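# Hang the towel from the low shelf over the rail

## Task

Pick up the towel lying on the low shelf and drape it across the rail so that a substantial portion hangs down on both sides. The rail must still be upright afterwards. The robot must not topple or finish leaning, or the attempt fails. At the end, open the gripper and move the robot away from the towel.

## Robot and tools

ROBOT. The robot is a LinearBot. It has a wheeled base that can drive forward, sideways or turn in place, and a column roughly 1.7 m tall. A carriage rides up and down the column (lift_m) and carries two identical arms, left and right. Each arm has six joints and a two-finger gripper. The arm bases sit about 0.57 m + lift_m above the floor, and parts of the carriage hang about 0.15 m lower than that. A hand can reach 0.78 m from its shoulder, but only about 0.38 m below its arm base, so low shelves need the carriage lowered. A hand is about 0.16 m long and 0.1 m wide (0.14 m when open). The parked arm pose is joints 1 to 6 = 0, 0.05, 0.05, 1.45, 0, 0. Parked, the robot is about 0.85 m wide and 0.65 m long.

CAMERAS. There are three: carriage_camera is fixed on the carriage and looks ahead, tilted about 20 degrees down; left_wrist_camera and right_wrist_camera look out past each hand's fingertips. Images are 896x504 pixels.

FRAMES. All positions are in metres. Base frame: origin on the floor below the base centre; x points forward, y to the left, z up. The left_hand and right_hand readings are in this frame and give the point halfway between that hand's finger pads. Their quat_wxyz is the hand's orientation: the hand's z axis runs along the fingers, and the fingers open along its y axis. The odometry frame is the base frame as it stood at the start of the scene. base_odometry counts only wheel turns, so slipping shows up as travel. Heading is in radians, from -3.142 to 3.142, positive to the left.

TOOL move. Sends one action and returns the robot state plus images. Arguments:
- base: an object with exactly one key. translate_m: drive straight, an offset in metres, forward positive, -2 to 2. strafe_m: slide sideways, an offset in metres, left positive, -2 to 2. rotate_rad: turn in place, an offset in radians, counter-clockwise (left) positive, -6.3 to 6.3. Offsets are measured from where the base was in the last reported state.
- joints: an object of absolute targets, one number per named joint. Joints you leave out keep their old targets.
  - lift_m: 0 to 1 m.
  - For each arm (left_ or right_ prefix):
    - joint1_rad: -2.617 to 3.054; turns the arm about the vertical; 0 is forward, positive is left.
    - joint2_rad (shoulder): 0 to 3.141; 0 is upper arm pointing back and level, 1.57 upright, 3.14 forward and level.
    - joint3_rad (elbow): 0 to 3.141; 0 is folded, 3.14 straight.
    - joint4_rad (wrist pitch): -1.57 to 1.57; positive lifts the fingertips.
    - joint5_rad (wrist yaw): -1.57 to 1.57; positive swings the fingertips to the right, the opposite sense to joint1.
    - joint6_rad (hand roll): -2.094 to 2.094; positive is clockwise seen from the forearm.
    - gripper_m: the gap between the pads, 0 to 0.093 m.
- speeds: optional caps for this action only. translate_m and strafe_m 0.02 to 0.5 m/s; rotate_rad 0.05 to 1.57 rad/s; lift_m 0.08 to 0.25 m/s. The maximum is the default.
- min_time_s: 0.1 to 8 s, the shortest duration for each arm and gripper motion. It gives smoother, straighter arm paths.
- cameras: a list of camera names, or "all". Omitted or null means all; [] means none.

A single action lasts at most 15 s. A call with no action only reports. An unknown key makes the call invalid. An out-of-range value gets it refused, and then the remaining move, wait and finished_scene calls in that reply are skipped. The same happens if a stop interrupts a call.

TOOL wait. Takes seconds (0 to 10) and cameras. It lets the scene run with no new command, then reports like move.

TOOL zoom_image. Takes camera and region [x0, y0, x1, y1] in pixels of that camera's latest image, with (0,0) at the top-left. The region can be at most 504x504. It returns a closer view.

TOOL read_manual. Takes section ("licences"). It only returns licence text.

TOOL finished_scene. Takes scene, the current scene number. It ends the scene for good, so the towel must already hang correctly with the robot clear of it.

RESULTS.
- The "move" line is "done" or the worst status reached.
- base_status and joint_status give each motion's outcome:
  - done
  - off_target: stopped short and may still be pushing.
  - contact_stop or time_out: the old target is dropped and the joint or base holds where it is.
  - not_followed: a self-collision check blocked that arm's targets.
  - limit_stop_at_motor_heat
- on_its_own lists things the robot did unasked; "held at" shows a target, not a reading.
- motor_effort is in percent of maximum, with the peak of the last action in brackets.
- Joint torques are listed in the same joint order.
- MOTOR HOT warns of heating. OVER-TEMPERATURE FAULT means that arm has gone limp and will fall.
- The "pictures" line gives the order of the images.

CAUTIONS.
- The simulation keeps running while you think, and the robot holds your last command during that time.
- Hand readings are optimistic; the real hand usually sits lower, especially at long reach or under load.
- Arms have no contact stop: a blocked arm keeps pressing. Base drives may stop on contact, and backing up about 0.2 m usually frees them.
- Never reverse under a table edge into the column.
- Tipping is the main danger. It is most likely with the carriage high, arms stretched or loaded, when pushing or pulling, or on abrupt stops. Only the images show a lean.
- Keep the two arms from striking or pressing each other.
- Park idle arms so they don't overheat.
- To release, set gripper_m well above its current reading.
- Do not drop the towel while it is moving, slam things, or shove the rail.

Each tool is called after "Emit:" by a JSON object that holds its "method" and its "body", one argument or row to a line.

## Session

Emit:
{"method": "move", "body": {

}}

Scene clock: 0.00 s.
Joint torques (N m): no reading
base_odometry: x=+0.000 y=+0.000 heading=+0.000
base_status: not commanded
joint_positions: lift_m=+0.300 left_joint1_rad=-0.008 left_joint2_rad=+0.036 left_joint3_rad=+0.049 left_joint4_rad=+1.462 left_joint5_rad=+0.046 left_joint6_rad=+0.033 left_gripper_m=+0.09396 right_joint1_rad=+0.002 right_joint2_rad=+0.046 right_joint3_rad=+0.038 right_joint4_rad=+1.456 right_joint5_rad=-0.001 right_joint6_rad=+0.034 right_gripper_m=+0.09396
joint_status: not commanded
motor_effort: lift_m=+23 drive_wheels=+1
left_hand: x=+0.2445 y=+0.2948 z=+1.3220 quat_wxyz=(+0.999, +0.024, +0.047, +0.011) (m; base frame)
right_hand: x=+0.2527 y=-0.3027 z=+1.3189 quat_wxyz=(+0.998, +0.001, +0.061, +0.018) (m; base frame)
pictures: carriage_camera, left_wrist_camera, right_wrist_camera

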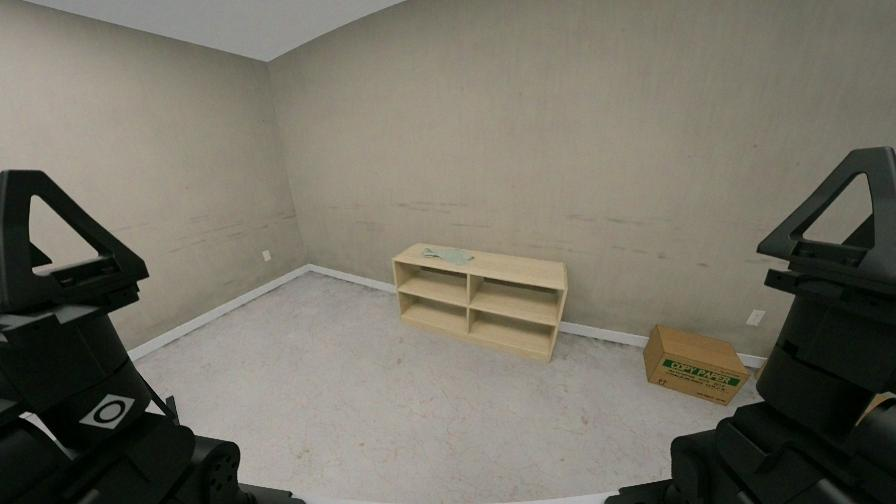

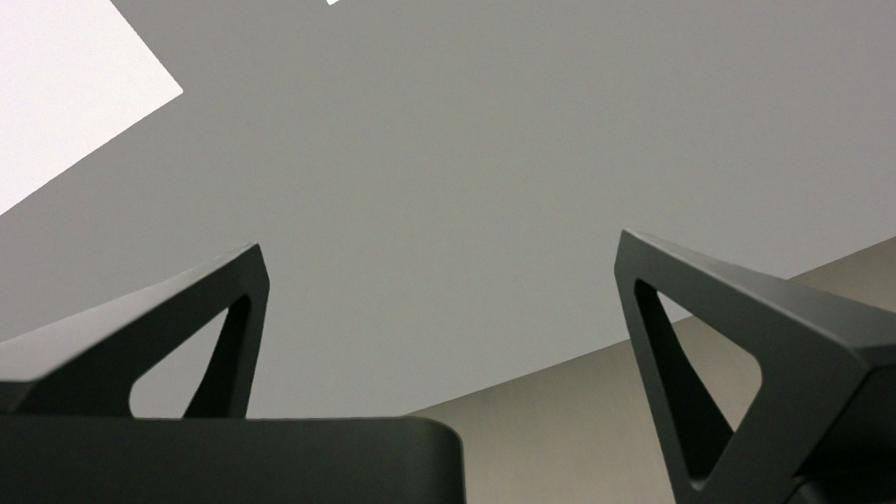

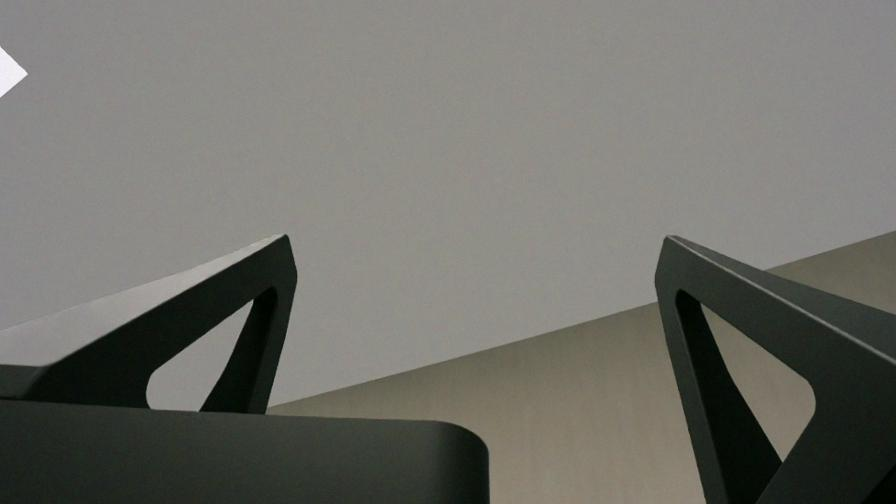

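Emit:
{"method": "zoom_image", "body": {
  "camera": "carriage_camera",
  "region": [380, 220, 600, 370]
}}

Emit:
{"method": "move", "body": {
  "base": {"rotate_rad": 1.4},
  "cameras": ["carriage_camera"]
}}

Scaled by 2.291 from the camera's 896x504 image, which has a finer 1280x720 frame.

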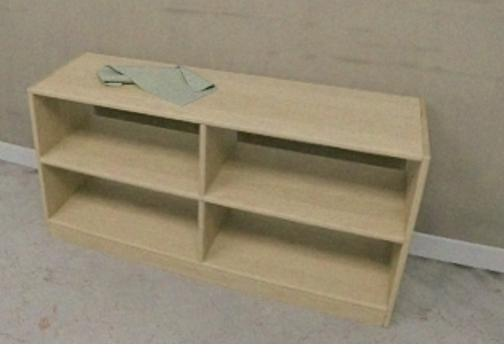

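Scene clock: 5.47 s.
Joint torques (N m): left_arm=[-0.34 3.86 5.71 -0.21 -0.01 -0.08] | right_arm=[-0.24 3.78 5.97 -0.18 0.07 0.06]
move: done
base_odometry: x=+0.000 y=+0.000 heading=+1.400
base_status: done
joint_positions: lift_m=+0.300 left_joint1_rad=-0.008 left_joint2_rad=+0.036 left_joint3_rad=+0.049 left_joint4_rad=+1.462 left_joint5_rad=+0.046 left_joint6_rad=+0.033 left_gripper_m=+0.09396 right_joint1_rad=+0.002 right_joint2_rad=+0.046 right_joint3_rad=+0.038 right_joint4_rad=+1.455 right_joint5_rad=-0.001 right_joint6_rad=+0.034 right_gripper_m=+0.09396
joint_status: not commanded
motor_effort: lift_m=+23(23) drive_wheels=+7(14)
left_hand: x=+0.2445 y=+0.2948 z=+1.3220 quat_wxyz=(+0.999, +0.024, +0.047, +0.011) (m; base frame)
right_hand: x=+0.2528 y=-0.3027 z=+1.3189 quat_wxyz=(+0.998, +0.001, +0.061, +0.018) (m; base frame)
pictures: carriage_camera

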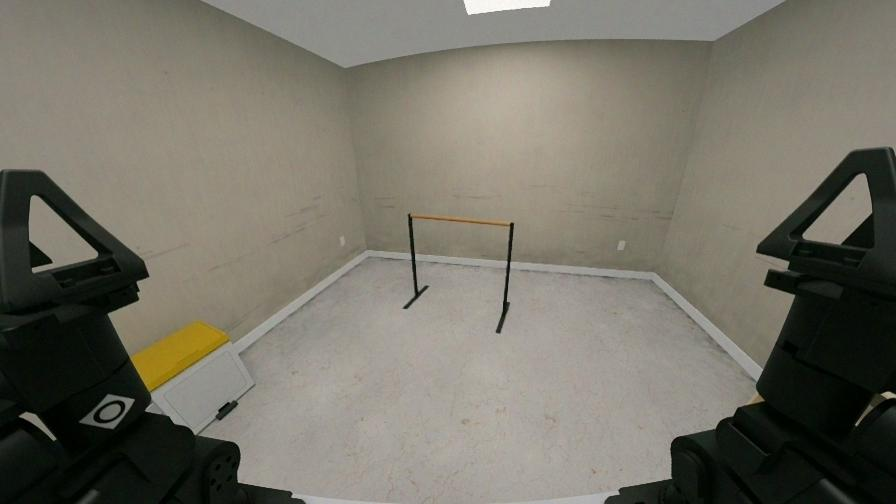

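Emit:
{"method": "zoom_image", "body": {
  "camera": "carriage_camera",
  "region": [380, 190, 540, 350]
}}

Scaled by 3.150 from the camera's 896x504 image, which has a finer 1280x720 frame.

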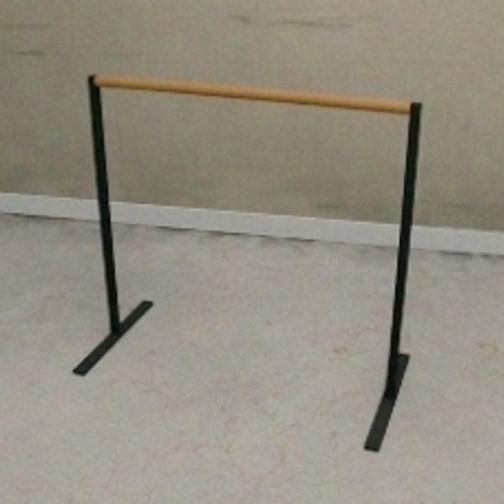

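Emit:
{"method": "move", "body": {
  "base": {"rotate_rad": -1.824},
  "cameras": []
}}

Emit:
{"method": "move", "body": {
  "base": {"strafe_m": 0.72},
  "cameras": ["carriage_camera"]
}}

Emit:
{"method": "move", "body": {
  "base": {"translate_m": 0.6},
  "cameras": ["carriage_camera"]
}}

Scene clock: 60.90 s.
Joint torques (N m): left_arm=[-0.24 3.92 5.67 -0.21 -0.01 -0.07] | right_arm=[-0.18 3.79 6.01 -0.15 0.08 0.06]
move: done
base_odometry: x=+0.000 y=+0.000 heading=-0.424
base_status: done
joint_positions: lift_m=+0.300 left_joint1_rad=-0.008 left_joint2_rad=+0.036 left_joint3_rad=+0.049 left_joint4_rad=+1.462 left_joint5_rad=+0.046 left_joint6_rad=+0.033 left_gripper_m=+0.09397 right_joint1_rad=+0.002 right_joint2_rad=+0.046 right_joint3_rad=+0.038 right_joint4_rad=+1.454 right_joint5_rad=-0.001 right_joint6_rad=+0.034 right_gripper_m=+0.09397
joint_status: not commanded
motor_effort: lift_m=+23(23) drive_wheels=+6(15)
left_hand: x=+0.2445 y=+0.2948 z=+1.3220 quat_wxyz=(+0.999, +0.024, +0.047, +0.011) (m; base frame)
right_hand: x=+0.2530 y=-0.3027 z=+1.3189 quat_wxyz=(+0.998, +0.001, +0.062, +0.018) (m; base frame)
pictures: none
No camera images: "cameras" was empty.

Scene clock: 64.57 s.
Joint torques (N m): left_arm=[-0.29 3.9 5.71 -0.23 -0.02 -0.08] | right_arm=[-0.25 3.79 5.98 -0.15 0.08 0.06]
move: done
base_odometry: x=+0.297 y=+0.656 heading=-0.425
base_status: done
joint_positions: lift_m=+0.300 left_joint1_rad=-0.009 left_joint2_rad=+0.036 left_joint3_rad=+0.049 left_joint4_rad=+1.462 left_joint5_rad=+0.046 left_joint6_rad=+0.033 left_gripper_m=+0.09397 right_joint1_rad=+0.002 right_joint2_rad=+0.046 right_joint3_rad=+0.038 right_joint4_rad=+1.454 right_joint5_rad=-0.001 right_joint6_rad=+0.034 right_gripper_m=+0.09397
joint_status: not commanded
motor_effort: lift_m=+23(23) drive_wheels=-7(17)
left_hand: x=+0.2445 y=+0.2948 z=+1.3220 quat_wxyz=(+0.999, +0.024, +0.047, +0.011) (m; base frame)
right_hand: x=+0.2530 y=-0.3026 z=+1.3189 quat_wxyz=(+0.998, +0.000, +0.062, +0.018) (m; base frame)
pictures: carriage_camera

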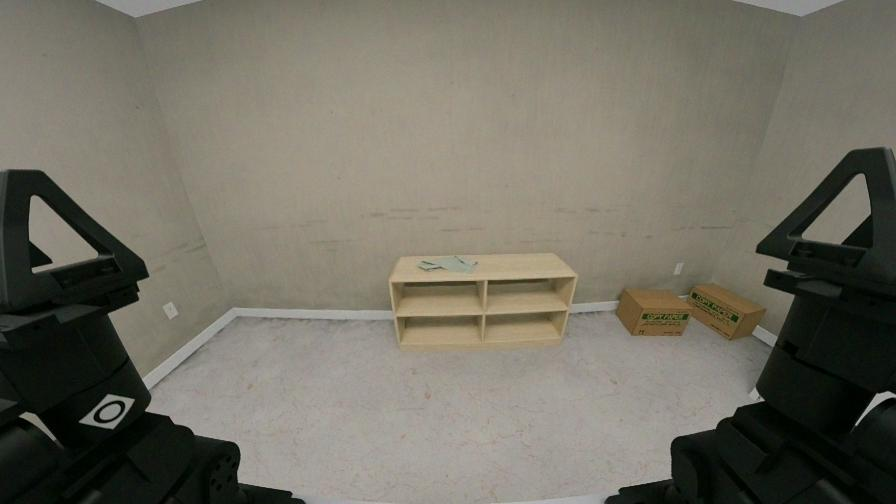

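Scene clock: 67.93 s.
Joint torques (N m): left_arm=[-0.28 3.9 5.71 -0.23 0.02 -0.09] | right_arm=[-0.17 3.86 6.17 -0.18 0.08 0.06]
move: done
base_odometry: x=+0.844 y=+0.409 heading=-0.425
base_status: done
joint_positions: lift_m=+0.300 left_joint1_rad=-0.009 left_joint2_rad=+0.036 left_joint3_rad=+0.049 left_joint4_rad=+1.461 left_joint5_rad=+0.046 left_joint6_rad=+0.033 left_gripper_m=+0.09397 right_joint1_rad=+0.002 right_joint2_rad=+0.046 right_joint3_rad=+0.038 right_joint4_rad=+1.455 right_joint5_rad=-0.001 right_joint6_rad=+0.034 right_gripper_m=+0.09397
joint_status: not commanded
motor_effort: lift_m=+23(23) drive_wheels=-4(12)
left_hand: x=+0.2446 y=+0.2948 z=+1.3220 quat_wxyz=(+0.999, +0.024, +0.047, +0.011) (m; base frame)
right_hand: x=+0.2529 y=-0.3026 z=+1.3189 quat_wxyz=(+0.998, +0.000, +0.062, +0.018) (m; base frame)
pictures: carriage_camera

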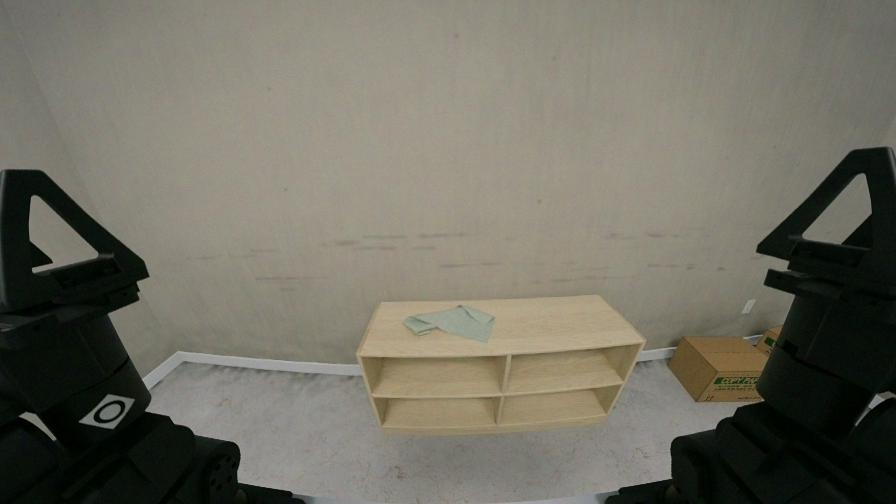

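Emit:
{"method": "move", "body": {
  "base": {"translate_m": 0.25},
  "cameras": ["carriage_camera"]
}}

Emit:
{"method": "zoom_image", "body": {
  "camera": "carriage_camera",
  "region": [330, 300, 570, 440]
}}

Scene clock: 74.27 s.
Joint torques (N m): left_arm=[-0.27 3.88 5.68 -0.22 -0.01 -0.09] | right_arm=[-0.21 3.79 5.96 -0.15 0.07 0.07]
move: done
base_odometry: x=+1.072 y=+0.306 heading=-0.424
base_status: done
joint_positions: lift_m=+0.300 left_joint1_rad=-0.009 left_joint2_rad=+0.036 left_joint3_rad=+0.049 left_joint4_rad=+1.461 left_joint5_rad=+0.046 left_joint6_rad=+0.033 left_gripper_m=+0.09397 right_joint1_rad=+0.002 right_joint2_rad=+0.046 right_joint3_rad=+0.038 right_joint4_rad=+1.454 right_joint5_rad=-0.001 right_joint6_rad=+0.034 right_gripper_m=+0.09397
joint_status: not commanded
motor_effort: lift_m=+23(23) drive_wheels=-3(12)
left_hand: x=+0.2447 y=+0.2948 z=+1.3219 quat_wxyz=(+0.999, +0.024, +0.048, +0.011) (m; base frame)
right_hand: x=+0.2531 y=-0.3026 z=+1.3189 quat_wxyz=(+0.998, +0.000, +0.062, +0.018) (m; base frame)
pictures: carriage_camera

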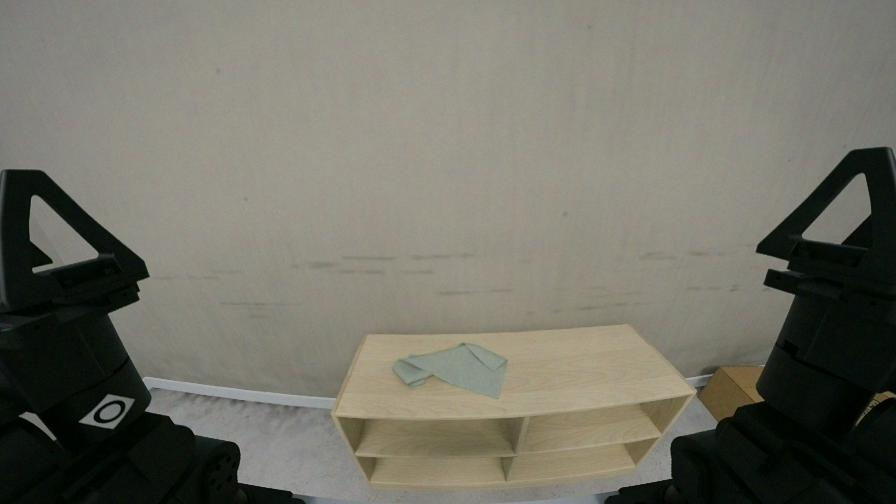

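Scaled by 2.100 from the camera's 896x504 image, which has a finer 1280x720 frame.

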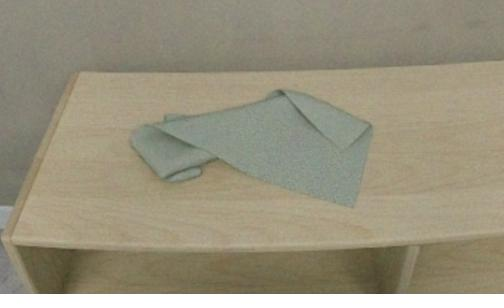

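Emit:
{"method": "move", "body": {
  "base": {"translate_m": 0.08},
  "speeds": {"translate_m": 0.15},
  "joints": {"left_joint1_rad": -0.325, "left_joint2_rad": 2.0, "left_joint3_rad": 1.45, "left_joint4_rad": -0.95, "left_joint5_rad": 0, "left_joint6_rad": 0, "right_joint1_rad": 0.286, "right_joint2_rad": 2.0, "right_joint3_rad": 1.45, "right_joint4_rad": -0.95, "right_joint5_rad": 0, "right_joint6_rad": 0.66},
  "min_time_s": 3,
  "cameras": ["all"]
}}

Scene clock: 120.43 s.
Joint torques (N m): left_arm=[-0.9 -8.25 7.66 0.51 -0.1 -0.17] | right_arm=[0.44 -9.29 8.1 0.36 0.14 0.22]
move: done
base_odometry: x=+1.145 y=+0.274 heading=-0.423
base_status: done
joint_positions: lift_m=+0.300 left_joint1_rad=-0.319 left_joint2_rad=+1.981 left_joint3_rad=+1.430 left_joint4_rad=-0.928 left_joint5_rad=+0.013 left_joint6_rad=+0.010 left_gripper_m=+0.09398 right_joint1_rad=+0.279 right_joint2_rad=+1.978 right_joint3_rad=+1.429 right_joint4_rad=-0.932 right_joint5_rad=-0.001 right_joint6_rad=+0.646 right_gripper_m=+0.09397
joint_status: all done
motor_effort: lift_m=+23(23) drive_wheels=+4(12)
left_hand: x=+0.5884 y=+0.1791 z=+0.9248 quat_wxyz=(+0.044, +0.164, +0.985, -0.013) (m; base frame)
right_hand: x=+0.5929 y=-0.1959 z=+0.9256 quat_wxyz=(+0.040, +0.182, +0.982, +0.021) (m; base frame)
pictures: carriage_camera, left_wrist_camera, right_wrist_camera
camera_calibration:
carriage_camera: T_world_to_cam=[[-0.00559344, -0.999683, -0.0245389, 0.0358514], [-0.377647, 0.0248338, -0.925616, 1.2686], [0.925933, 0.00408966, -0.377667, 0.352306], [0, 0, 0, 1]] pos_world=[0.153073, 0.00289509, 1.30817]
left_wrist_camera: T_world_to_cam=[[-0.347389, -0.937225, 0.0304841, 0.342694], [-0.798904, 0.312828, 0.513703, -0.0590654], [-0.490992, 0.154101, -0.857426, 1.17505], [0, 0, 0, 1]] pos_world=[0.648801, 0.158582, 1.02742]
right_wrist_camera: T_world_to_cam=[[-0.370549, -0.921581, -0.115682, 0.155596], [-0.817222, 0.264301, 0.512145, 0.0742557], [-0.441408, 0.284313, -0.851073, 1.23186], [0, 0, 0, 1]] pos_world=[0.662093, -0.226465, 1.02837]

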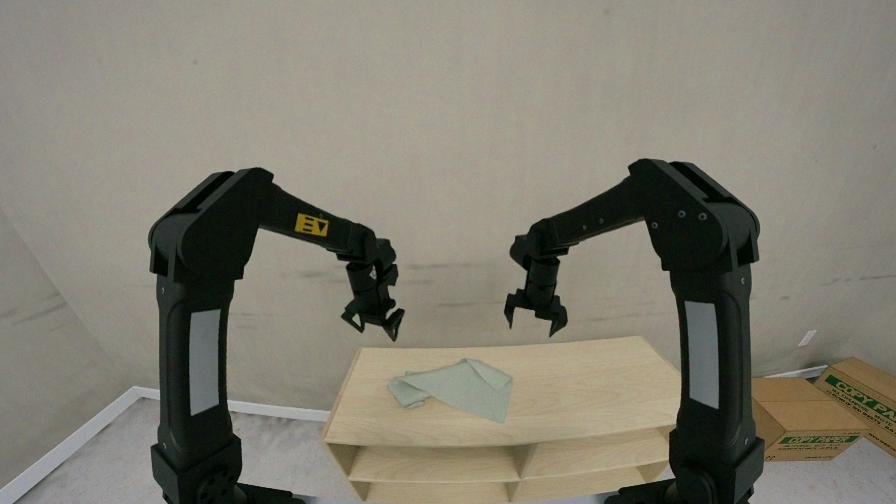

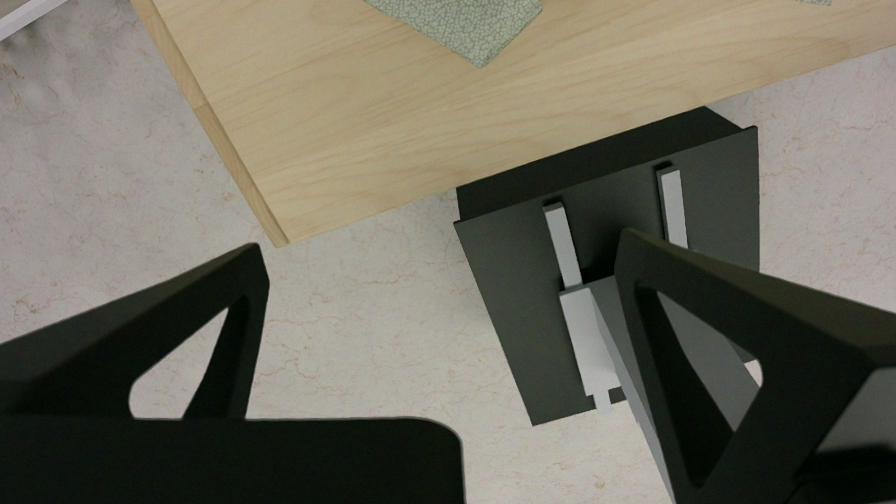

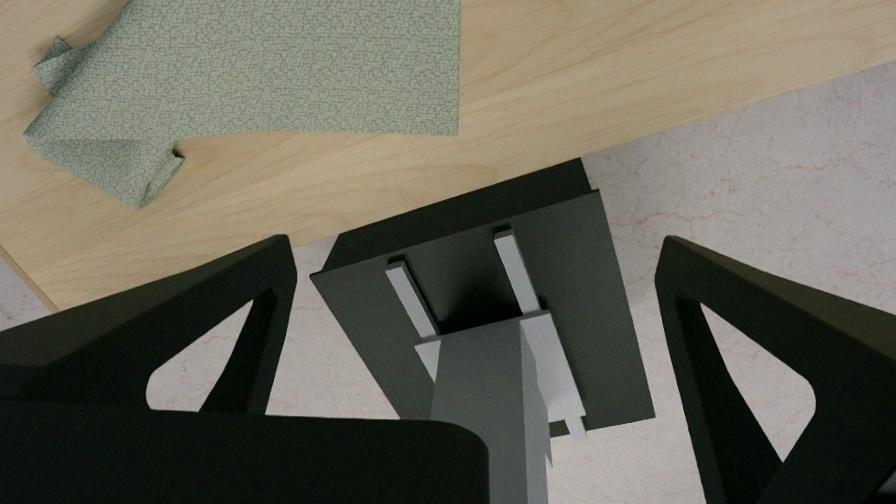

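Emit:
{"method": "zoom_image", "body": {
  "camera": "carriage_camera",
  "region": [370, 340, 530, 440]
}}

Emit:
{"method": "zoom_image", "body": {
  "camera": "right_wrist_camera",
  "region": [0, 0, 480, 240]
}}

Scaled by 3.150 from the camera's 896x504 image, which has a finer 1280x720 frame.

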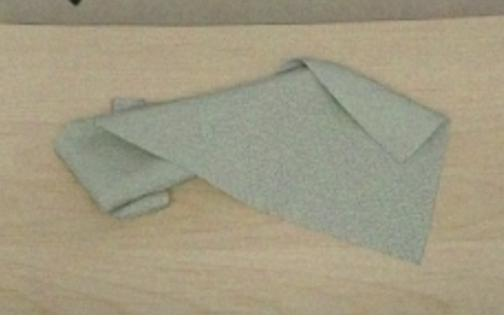

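Scaled by 1.050 from the camera's 896x504 image, which has a finer 1280x720 frame.

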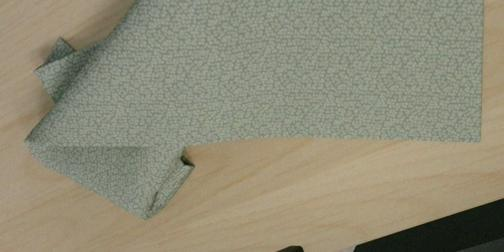

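Emit:
{"method": "move", "body": {
  "joints": {"left_joint1_rad": -0.331, "left_joint2_rad": 2.64, "left_joint3_rad": 1.573, "left_joint4_rad": -0.504, "left_joint5_rad": 0, "left_joint6_rad": -1.026, "left_gripper_m": 0.07, "right_joint1_rad": 0.381, "right_joint2_rad": 2.64, "right_joint3_rad": 1.573, "right_joint4_rad": -0.504, "right_joint5_rad": 0, "right_joint6_rad": 0.76, "right_gripper_m": 0.07},
  "min_time_s": 3,
  "cameras": ["all"]
}}

Scene clock: 169.83 s.
Joint torques (N m): left_arm=[-0.87 -10.36 5.65 0.59 -0.16 -0.18] | right_arm=[0.44 -11.63 5.87 0.4 0.14 0.21]
move: done
base_odometry: x=+1.145 y=+0.274 heading=-0.423
base_status: not commanded
joint_positions: lift_m=+0.300 left_joint1_rad=-0.325 left_joint2_rad=+2.616 left_joint3_rad=+1.558 left_joint4_rad=-0.522 left_joint5_rad=+0.012 left_joint6_rad=-1.015 left_gripper_m=+0.07009 right_joint1_rad=+0.374 right_joint2_rad=+2.613 right_joint3_rad=+1.557 right_joint4_rad=-0.518 right_joint5_rad=-0.001 right_joint6_rad=+0.746 right_gripper_m=+0.07014
joint_status: all done
motor_effort: lift_m=+23(23) drive_wheels=+4(4)
left_hand: x=+0.6166 y=+0.1674 z=+0.7070 quat_wxyz=(-0.008, -0.338, +0.941, -0.002) (m; base frame)
right_hand: x=+0.6119 y=-0.1493 z=+0.7084 quat_wxyz=(-0.002, +0.185, +0.983, +0.000) (m; base frame)
pictures: carriage_camera, left_wrist_camera, right_wrist_camera
camera_calibration:
carriage_camera: T_world_to_cam=[[-0.00559344, -0.999683, -0.0245389, 0.0358514], [-0.377647, 0.0248338, -0.925616, 1.2686], [0.925933, 0.00408966, -0.377667, 0.352306], [0, 0, 0, 1]] pos_world=[0.153073, 0.00289509, 1.30817]
left_wrist_camera: T_world_to_cam=[[0.618735, -0.785378, 0.0186405, -0.264546], [-0.633696, -0.484932, 0.602718, 0.0477523], [-0.464323, -0.384736, -0.797736, 1.03552], [0, 0, 0, 1]] pos_world=[0.67476, 0.213789, 0.802222]
right_wrist_camera: T_world_to_cam=[[-0.38402, -0.921523, -0.0576584, 0.147555], [-0.766351, 0.283279, 0.576593, 0.114787], [-0.51501, 0.26561, -0.814994, 1.05877], [0, 0, 0, 1]] pos_world=[0.689909, -0.177761, 0.805214]

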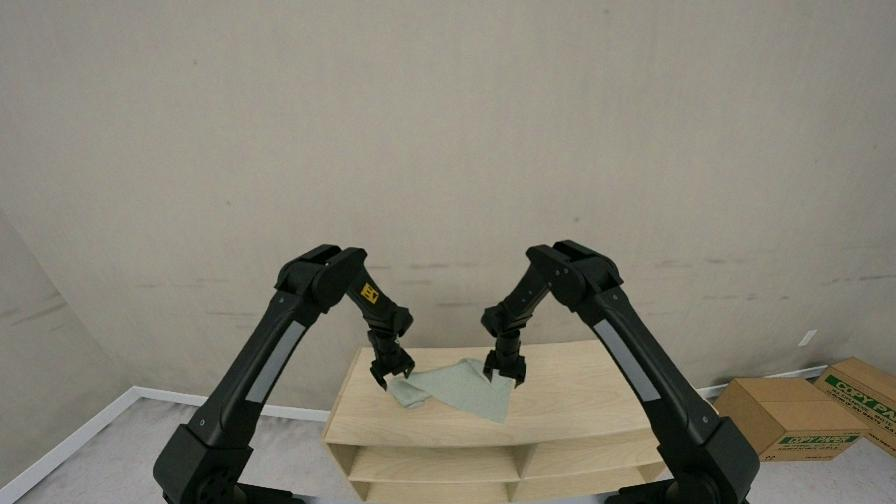

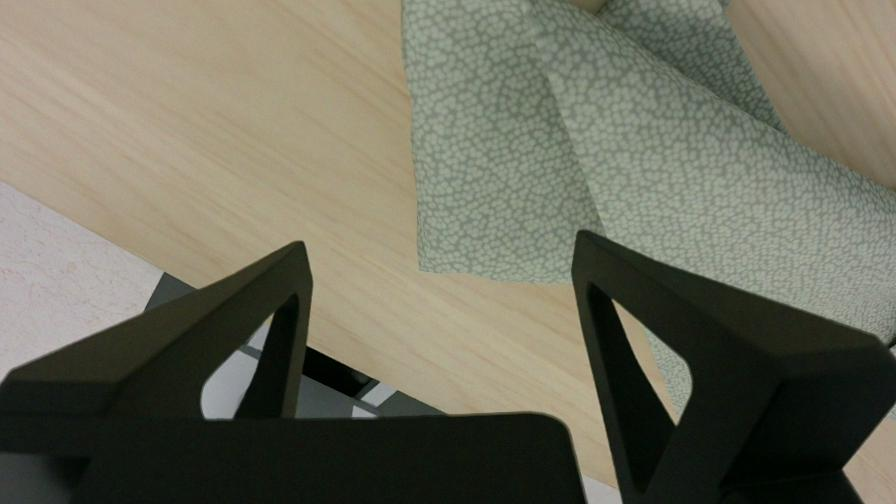

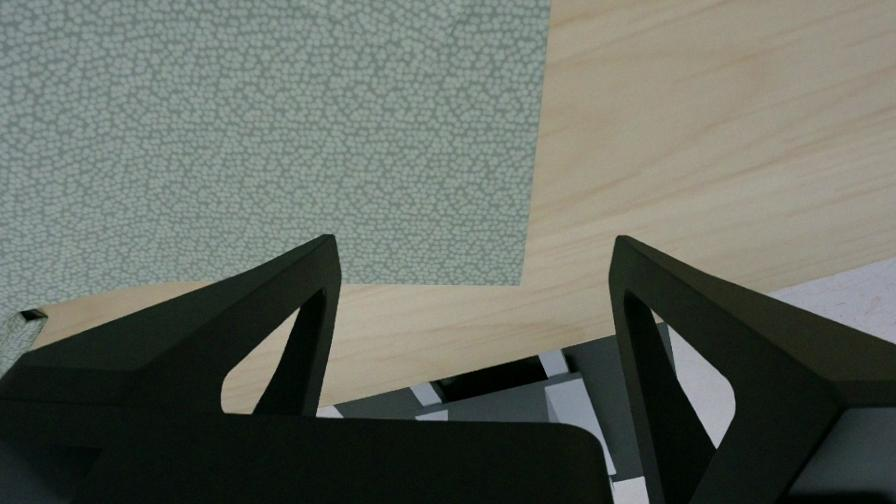

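Emit:
{"method": "move", "body": {
  "joints": {"left_joint1_rad": -0.357, "left_joint2_rad": 2.675, "left_joint3_rad": 1.654, "left_joint4_rad": -0.55},
  "min_time_s": 1,
  "cameras": []
}}

Emit:
{"method": "move", "body": {
  "joints": {"lift_m": 0.225},
  "speeds": {"lift_m": 0.1},
  "cameras": ["all"]
}}

Scene clock: 184.43 s.
Joint torques (N m): left_arm=[-0.88 -10.65 5.86 0.29 -0.15 -0.19] | right_arm=[0.49 -11.63 5.9 0.41 0.15 0.22]
move: done
base_odometry: x=+1.145 y=+0.274 heading=-0.423
base_status: not commanded
joint_positions: lift_m=+0.300 left_joint1_rad=-0.351 left_joint2_rad=+2.650 left_joint3_rad=+1.638 left_joint4_rad=-0.529 left_joint5_rad=+0.012 left_joint6_rad=-1.016 left_gripper_m=+0.07009 right_joint1_rad=+0.374 right_joint2_rad=+2.613 right_joint3_rad=+1.557 right_joint4_rad=-0.517 right_joint5_rad=-0.001 right_joint6_rad=+0.747 right_gripper_m=+0.07014
joint_status: all done
motor_effort: lift_m=+23(23) drive_wheels=+4(4)
left_hand: x=+0.6340 y=+0.1495 z=+0.7075 quat_wxyz=(+0.008, -0.326, +0.945, -0.014) (m; base frame)
right_hand: x=+0.6122 y=-0.1492 z=+0.7084 quat_wxyz=(-0.001, +0.185, +0.983, +0.000) (m; base frame)
pictures: none
No camera images: "cameras" was empty.

Scene clock: 185.70 s.
Joint torques (N m): left_arm=[-0.83 -10.35 4.31 0.62 -0.18 -0.18] | right_arm=[0.44 -12.1 5.23 0.37 0.16 0.19]
move: done
base_odometry: x=+1.145 y=+0.274 heading=-0.423
base_status: not commanded
joint_positions: lift_m=+0.226 left_joint1_rad=-0.351 left_joint2_rad=+2.645 left_joint3_rad=+1.660 left_joint4_rad=-0.562 left_joint5_rad=+0.013 left_joint6_rad=-1.016 left_gripper_m=+0.07006 right_joint1_rad=+0.374 right_joint2_rad=+2.617 right_joint3_rad=+1.565 right_joint4_rad=-0.512 right_joint5_rad=-0.002 right_joint6_rad=+0.747 right_gripper_m=+0.07014
joint_status: all done
motor_effort: lift_m=+17(18) drive_wheels=-3(5)
left_hand: x=+0.6363 y=+0.1484 z=+0.6392 quat_wxyz=(+0.005, -0.327, +0.945, -0.013) (m; base frame)
right_hand: x=+0.6152 y=-0.1479 z=+0.6336 quat_wxyz=(+0.002, +0.186, +0.983, +0.003) (m; base frame)
pictures: carriage_camera, left_wrist_camera, right_wrist_camera
camera_calibration:
carriage_camera: T_world_to_cam=[[-0.00559344, -0.999683, -0.0245389, 0.0340267], [-0.377647, 0.0248338, -0.925616, 1.19977], [0.925933, 0.00408966, -0.377667, 0.324223], [0, 0, 0, 1]] pos_world=[0.153073, 0.00289509, 1.23381]
left_wrist_camera: T_world_to_cam=[[0.59865, -0.799598, 0.0475629, -0.294028], [-0.663628, -0.461846, 0.588469, 0.116584], [-0.448572, -0.383851, -0.807119, 0.979113], [0, 0, 0, 1]] pos_world=[0.692591, 0.194574, 0.73564]
right_wrist_camera: T_world_to_cam=[[-0.384546, -0.920827, -0.0648244, 0.150789], [-0.770962, 0.281752, 0.571169, 0.16608], [-0.507683, 0.269618, -0.818269, 0.997279], [0, 0, 0, 1]] pos_world=[0.692328, -0.176827, 0.730957]

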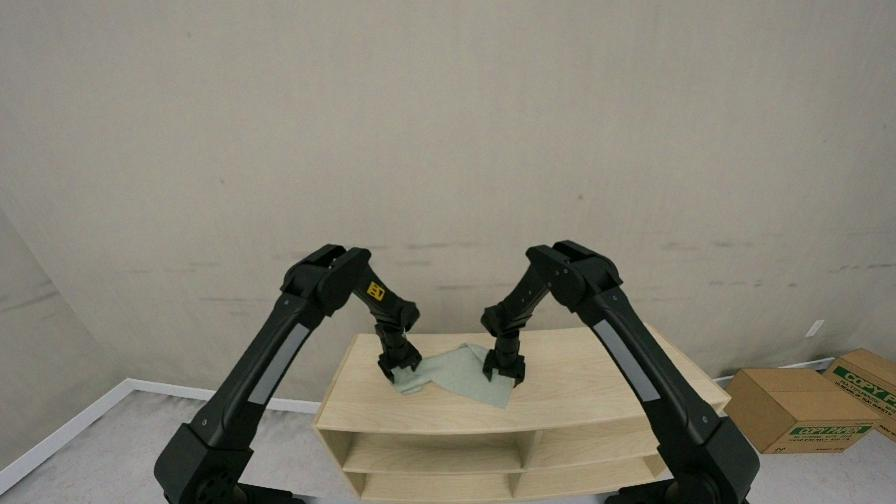

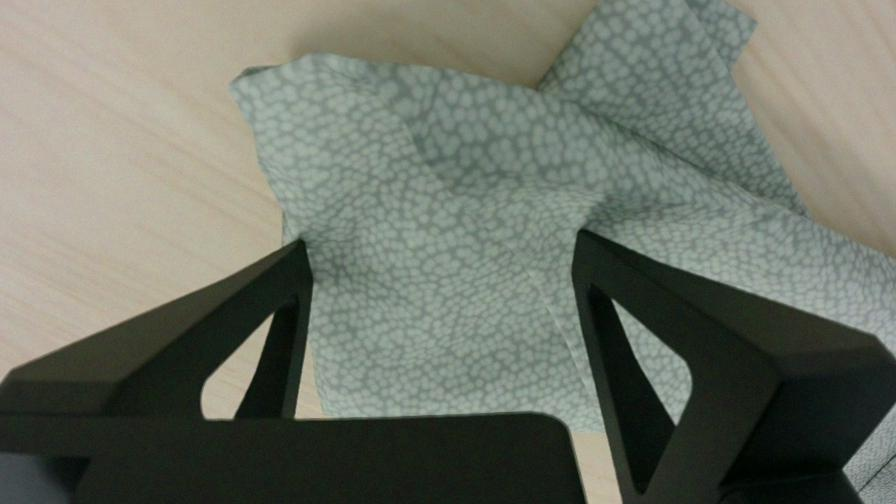

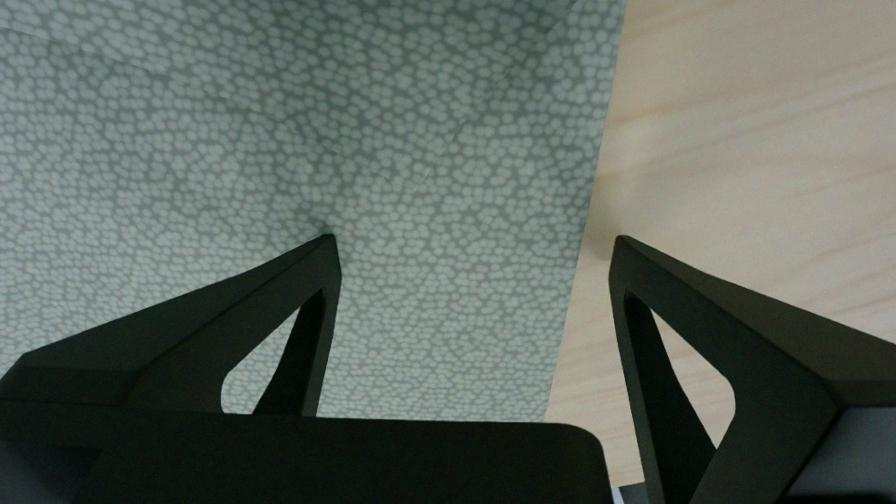

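Emit:
{"method": "move", "body": {
  "joints": {"lift_m": 0.21},
  "speeds": {"lift_m": 0.08},
  "cameras": ["right_wrist_camera", "left_wrist_camera"]
}}

Scene clock: 189.87 s.
Joint torques (N m): left_arm=[-0.88 -7.68 3.82 1.04 -0.2 -0.18] | right_arm=[0.42 -9.77 4.4 0.8 0.2 0.22]
move: done
base_odometry: x=+1.145 y=+0.274 heading=-0.423
base_status: not commanded
joint_positions: lift_m=+0.211 left_joint1_rad=-0.351 left_joint2_rad=+2.617 left_joint3_rad=+1.666 left_joint4_rad=-0.601 left_joint5_rad=+0.016 left_joint6_rad=-1.016 left_gripper_m=+0.07005 right_joint1_rad=+0.374 right_joint2_rad=+2.592 right_joint3_rad=+1.576 right_joint4_rad=-0.559 right_joint5_rad=-0.006 right_joint6_rad=+0.747 right_gripper_m=+0.07009
joint_status: all done
motor_effort: lift_m=+14(15) drive_wheels=+5(5)
left_hand: x=+0.6372 y=+0.1476 z=+0.6375 quat_wxyz=(+0.002, -0.327, +0.945, -0.012) (m; base frame)
right_hand: x=+0.6155 y=-0.1472 z=+0.6309 quat_wxyz=(-0.003, +0.186, +0.983, +0.001) (m; base frame)
pictures: left_wrist_camera, right_wrist_camera
camera_calibration:
left_wrist_camera: T_world_to_cam=[[0.598846, -0.799588, 0.045186, -0.293737], [-0.660574, -0.461258, 0.592354, 0.113278], [-0.452797, -0.384578, -0.80441, 0.978907], [0, 0, 0, 1]] pos_world=[0.693978, 0.193848, 0.733614]
right_wrist_camera: T_world_to_cam=[[-0.38522, -0.920864, -0.0601328, 0.148884], [-0.764726, 0.282073, 0.579335, 0.158683], [-0.516527, 0.269156, -0.812868, 0.997029], [0, 0, 0, 1]] pos_world=[0.693694, -0.176015, 0.727475]

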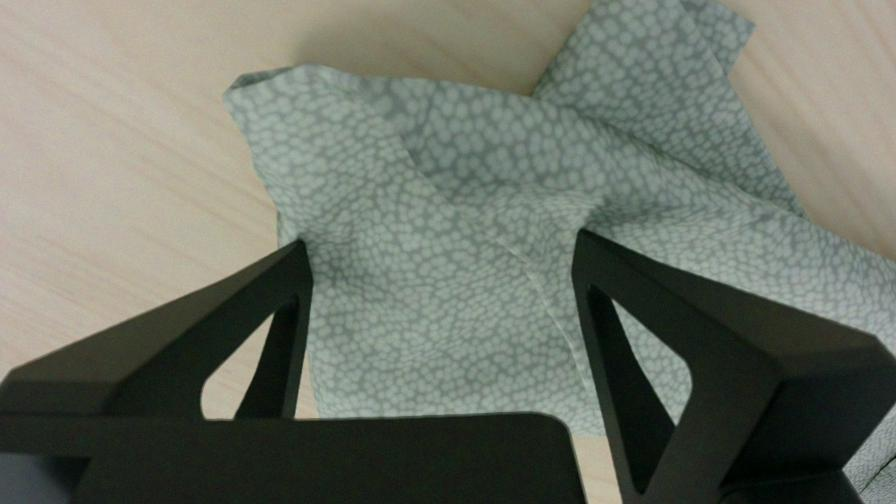

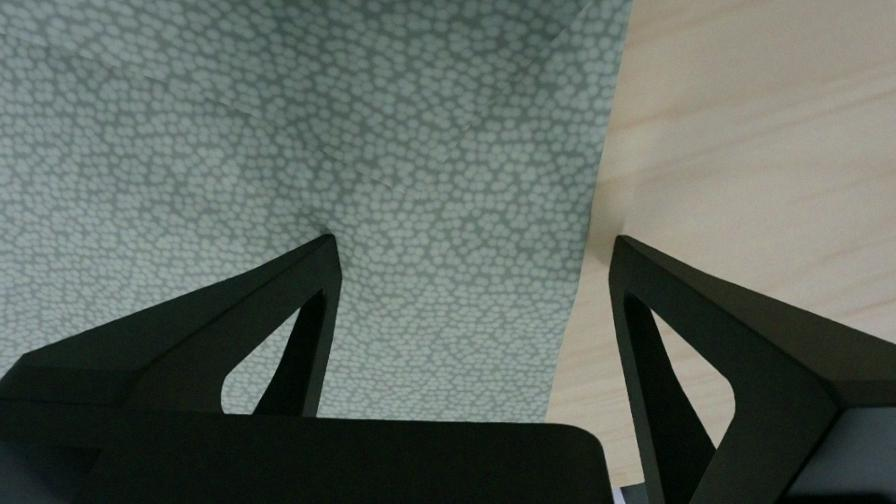

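Emit:
{"method": "move", "body": {
  "joints": {"left_gripper_m": 0.0, "right_gripper_m": 0.0},
  "min_time_s": 2.5,
  "cameras": ["right_wrist_camera", "left_wrist_camera"]
}}

Scene clock: 196.13 s.
Joint torques (N m): left_arm=[-0.06 -7.82 3.4 0.83 -0.24 -0.17] | right_arm=[-0.77 -10 4.34 0.26 0.62 0.21]
move: off_target
base_odometry: x=+1.145 y=+0.274 heading=-0.423
base_status: not commanded
joint_positions: lift_m=+0.211 left_joint1_rad=-0.359 left_joint2_rad=+2.617 left_joint3_rad=+1.674 left_joint4_rad=-0.574 left_joint5_rad=+0.021 left_joint6_rad=-1.016 left_gripper_m=+0.00543 right_joint1_rad=+0.386 right_joint2_rad=+2.592 right_joint3_rad=+1.579 right_joint4_rad=-0.489 right_joint5_rad=-0.043 right_joint6_rad=+0.748 right_gripper_m=+0.00432
joint_status: left_gripper_m off_target (ended at +0.00546, target +0.00000); right_gripper_m off_target (ended at +0.00434, target +0.00000)
motor_effort: lift_m=+15(15) drive_wheels=+5(5)
left_hand: x=+0.6450 y=+0.1398 z=+0.6393 quat_wxyz=(+0.014, -0.322, +0.946, -0.025) (m; base frame)
right_hand: x=+0.6280 y=-0.1294 z=+0.6320 quat_wxyz=(+0.017, +0.179, +0.983, +0.036) (m; base frame)
pictures: left_wrist_camera, right_wrist_camera
camera_calibration:
left_wrist_camera: T_world_to_cam=[[0.590044, -0.803658, 0.0773438, -0.318991], [-0.683003, -0.445773, 0.578614, 0.134888], [-0.43053, -0.394233, -0.811926, 0.97267], [0, 0, 0, 1]] pos_world=[0.699111, 0.187229, 0.73636]
right_wrist_camera: T_world_to_cam=[[-0.367602, -0.91984, -0.136976, 0.207785], [-0.798489, 0.236677, 0.553534, 0.194227], [-0.476744, 0.312854, -0.821485, 0.985722], [0, 0, 0, 1]] pos_world=[0.701407, -0.163227, 0.730705]

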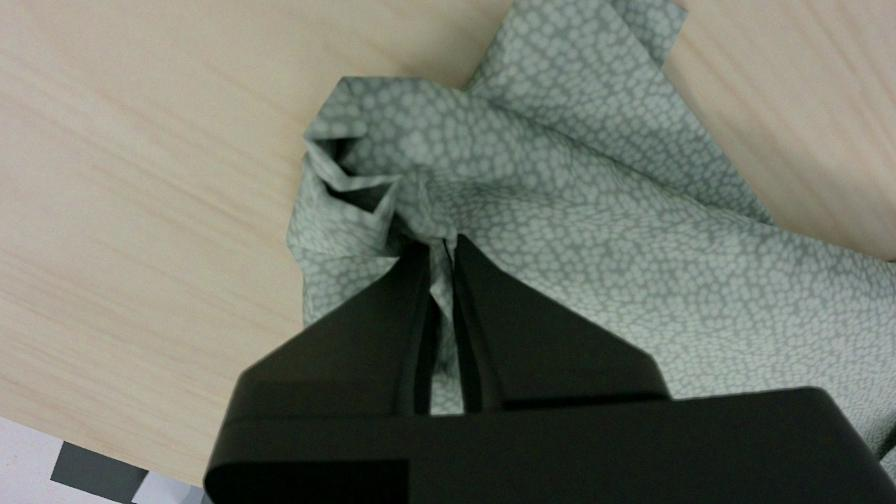

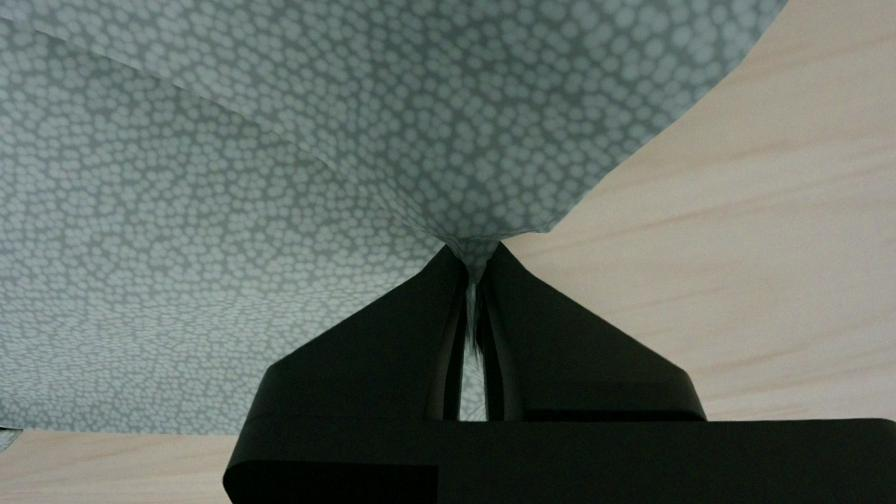

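Emit:
{"method": "move", "body": {
  "joints": {"lift_m": 0.4},
  "speeds": {"lift_m": 0.1},
  "cameras": ["all"]
}}

Scene clock: 200.37 s.
Joint torques (N m): left_arm=[0.18 -10.86 4.12 0.48 -0.26 -0.18] | right_arm=[-0.84 -12.05 4.27 0.18 0.53 0.2]
move: done
base_odometry: x=+1.145 y=+0.274 heading=-0.423
base_status: not commanded
joint_positions: lift_m=+0.400 left_joint1_rad=-0.362 left_joint2_rad=+2.653 left_joint3_rad=+1.662 left_joint4_rad=-0.549 left_joint5_rad=+0.021 left_joint6_rad=-1.016 left_gripper_m=+0.00477 right_joint1_rad=+0.387 right_joint2_rad=+2.615 right_joint3_rad=+1.579 right_joint4_rad=-0.485 right_joint5_rad=-0.035 right_joint6_rad=+0.748 right_gripper_m=+0.00427
joint_status: all done
motor_effort: lift_m=+24(27) drive_wheels=+4(5)
left_hand: x=+0.6359 y=+0.1419 z=+0.8106 quat_wxyz=(+0.005, -0.321, +0.947, -0.018) (m; base frame)
right_hand: x=+0.6231 y=-0.1327 z=+0.8113 quat_wxyz=(+0.011, +0.179, +0.983, +0.028) (m; base frame)
pictures: carriage_camera, left_wrist_camera, right_wrist_camera
camera_calibration:
carriage_camera: T_world_to_cam=[[-0.00559344, -0.999683, -0.0245389, 0.0383017], [-0.377647, 0.0248338, -0.925616, 1.36103], [0.925933, 0.00408966, -0.377667, 0.390017], [0, 0, 0, 1]] pos_world=[0.153073, 0.00289509, 1.40802]
left_wrist_camera: T_world_to_cam=[[0.589365, -0.805774, 0.0581035, -0.308928], [-0.671403, -0.448543, 0.589938, 0.0143177], [-0.449295, -0.3867, -0.805355, 1.11425], [0, 0, 0, 1]] pos_world=[0.692313, 0.188378, 0.906873]
right_wrist_camera: T_world_to_cam=[[-0.369597, -0.921686, -0.117872, 0.213029], [-0.790097, 0.244969, 0.561905, 0.0809278], [-0.489024, 0.300809, -0.818761, 1.13558], [0, 0, 0, 1]] pos_world=[0.698004, -0.165072, 0.909408]

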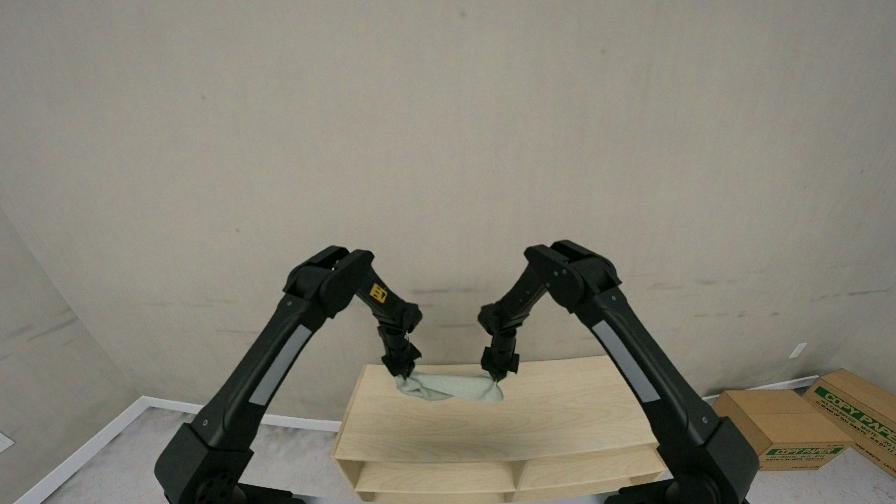

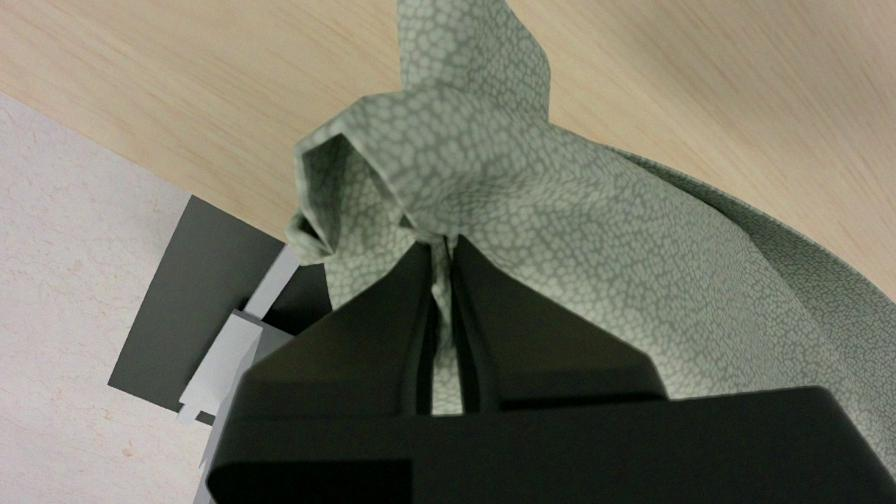

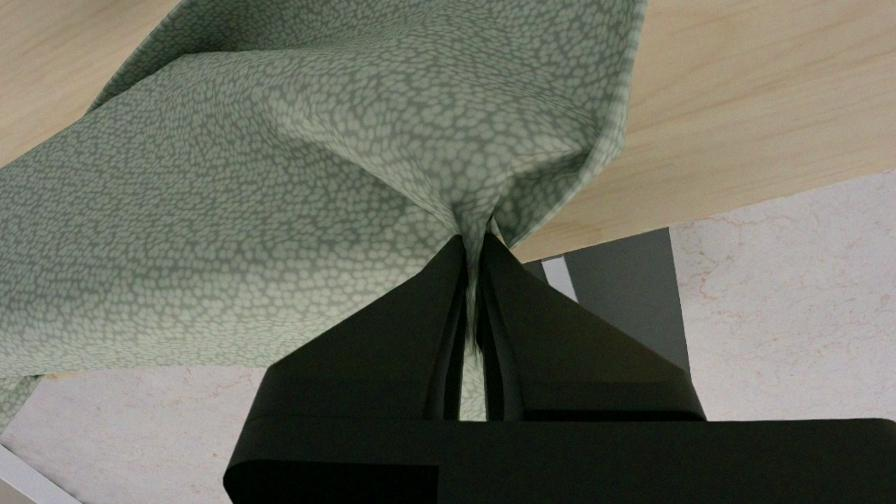

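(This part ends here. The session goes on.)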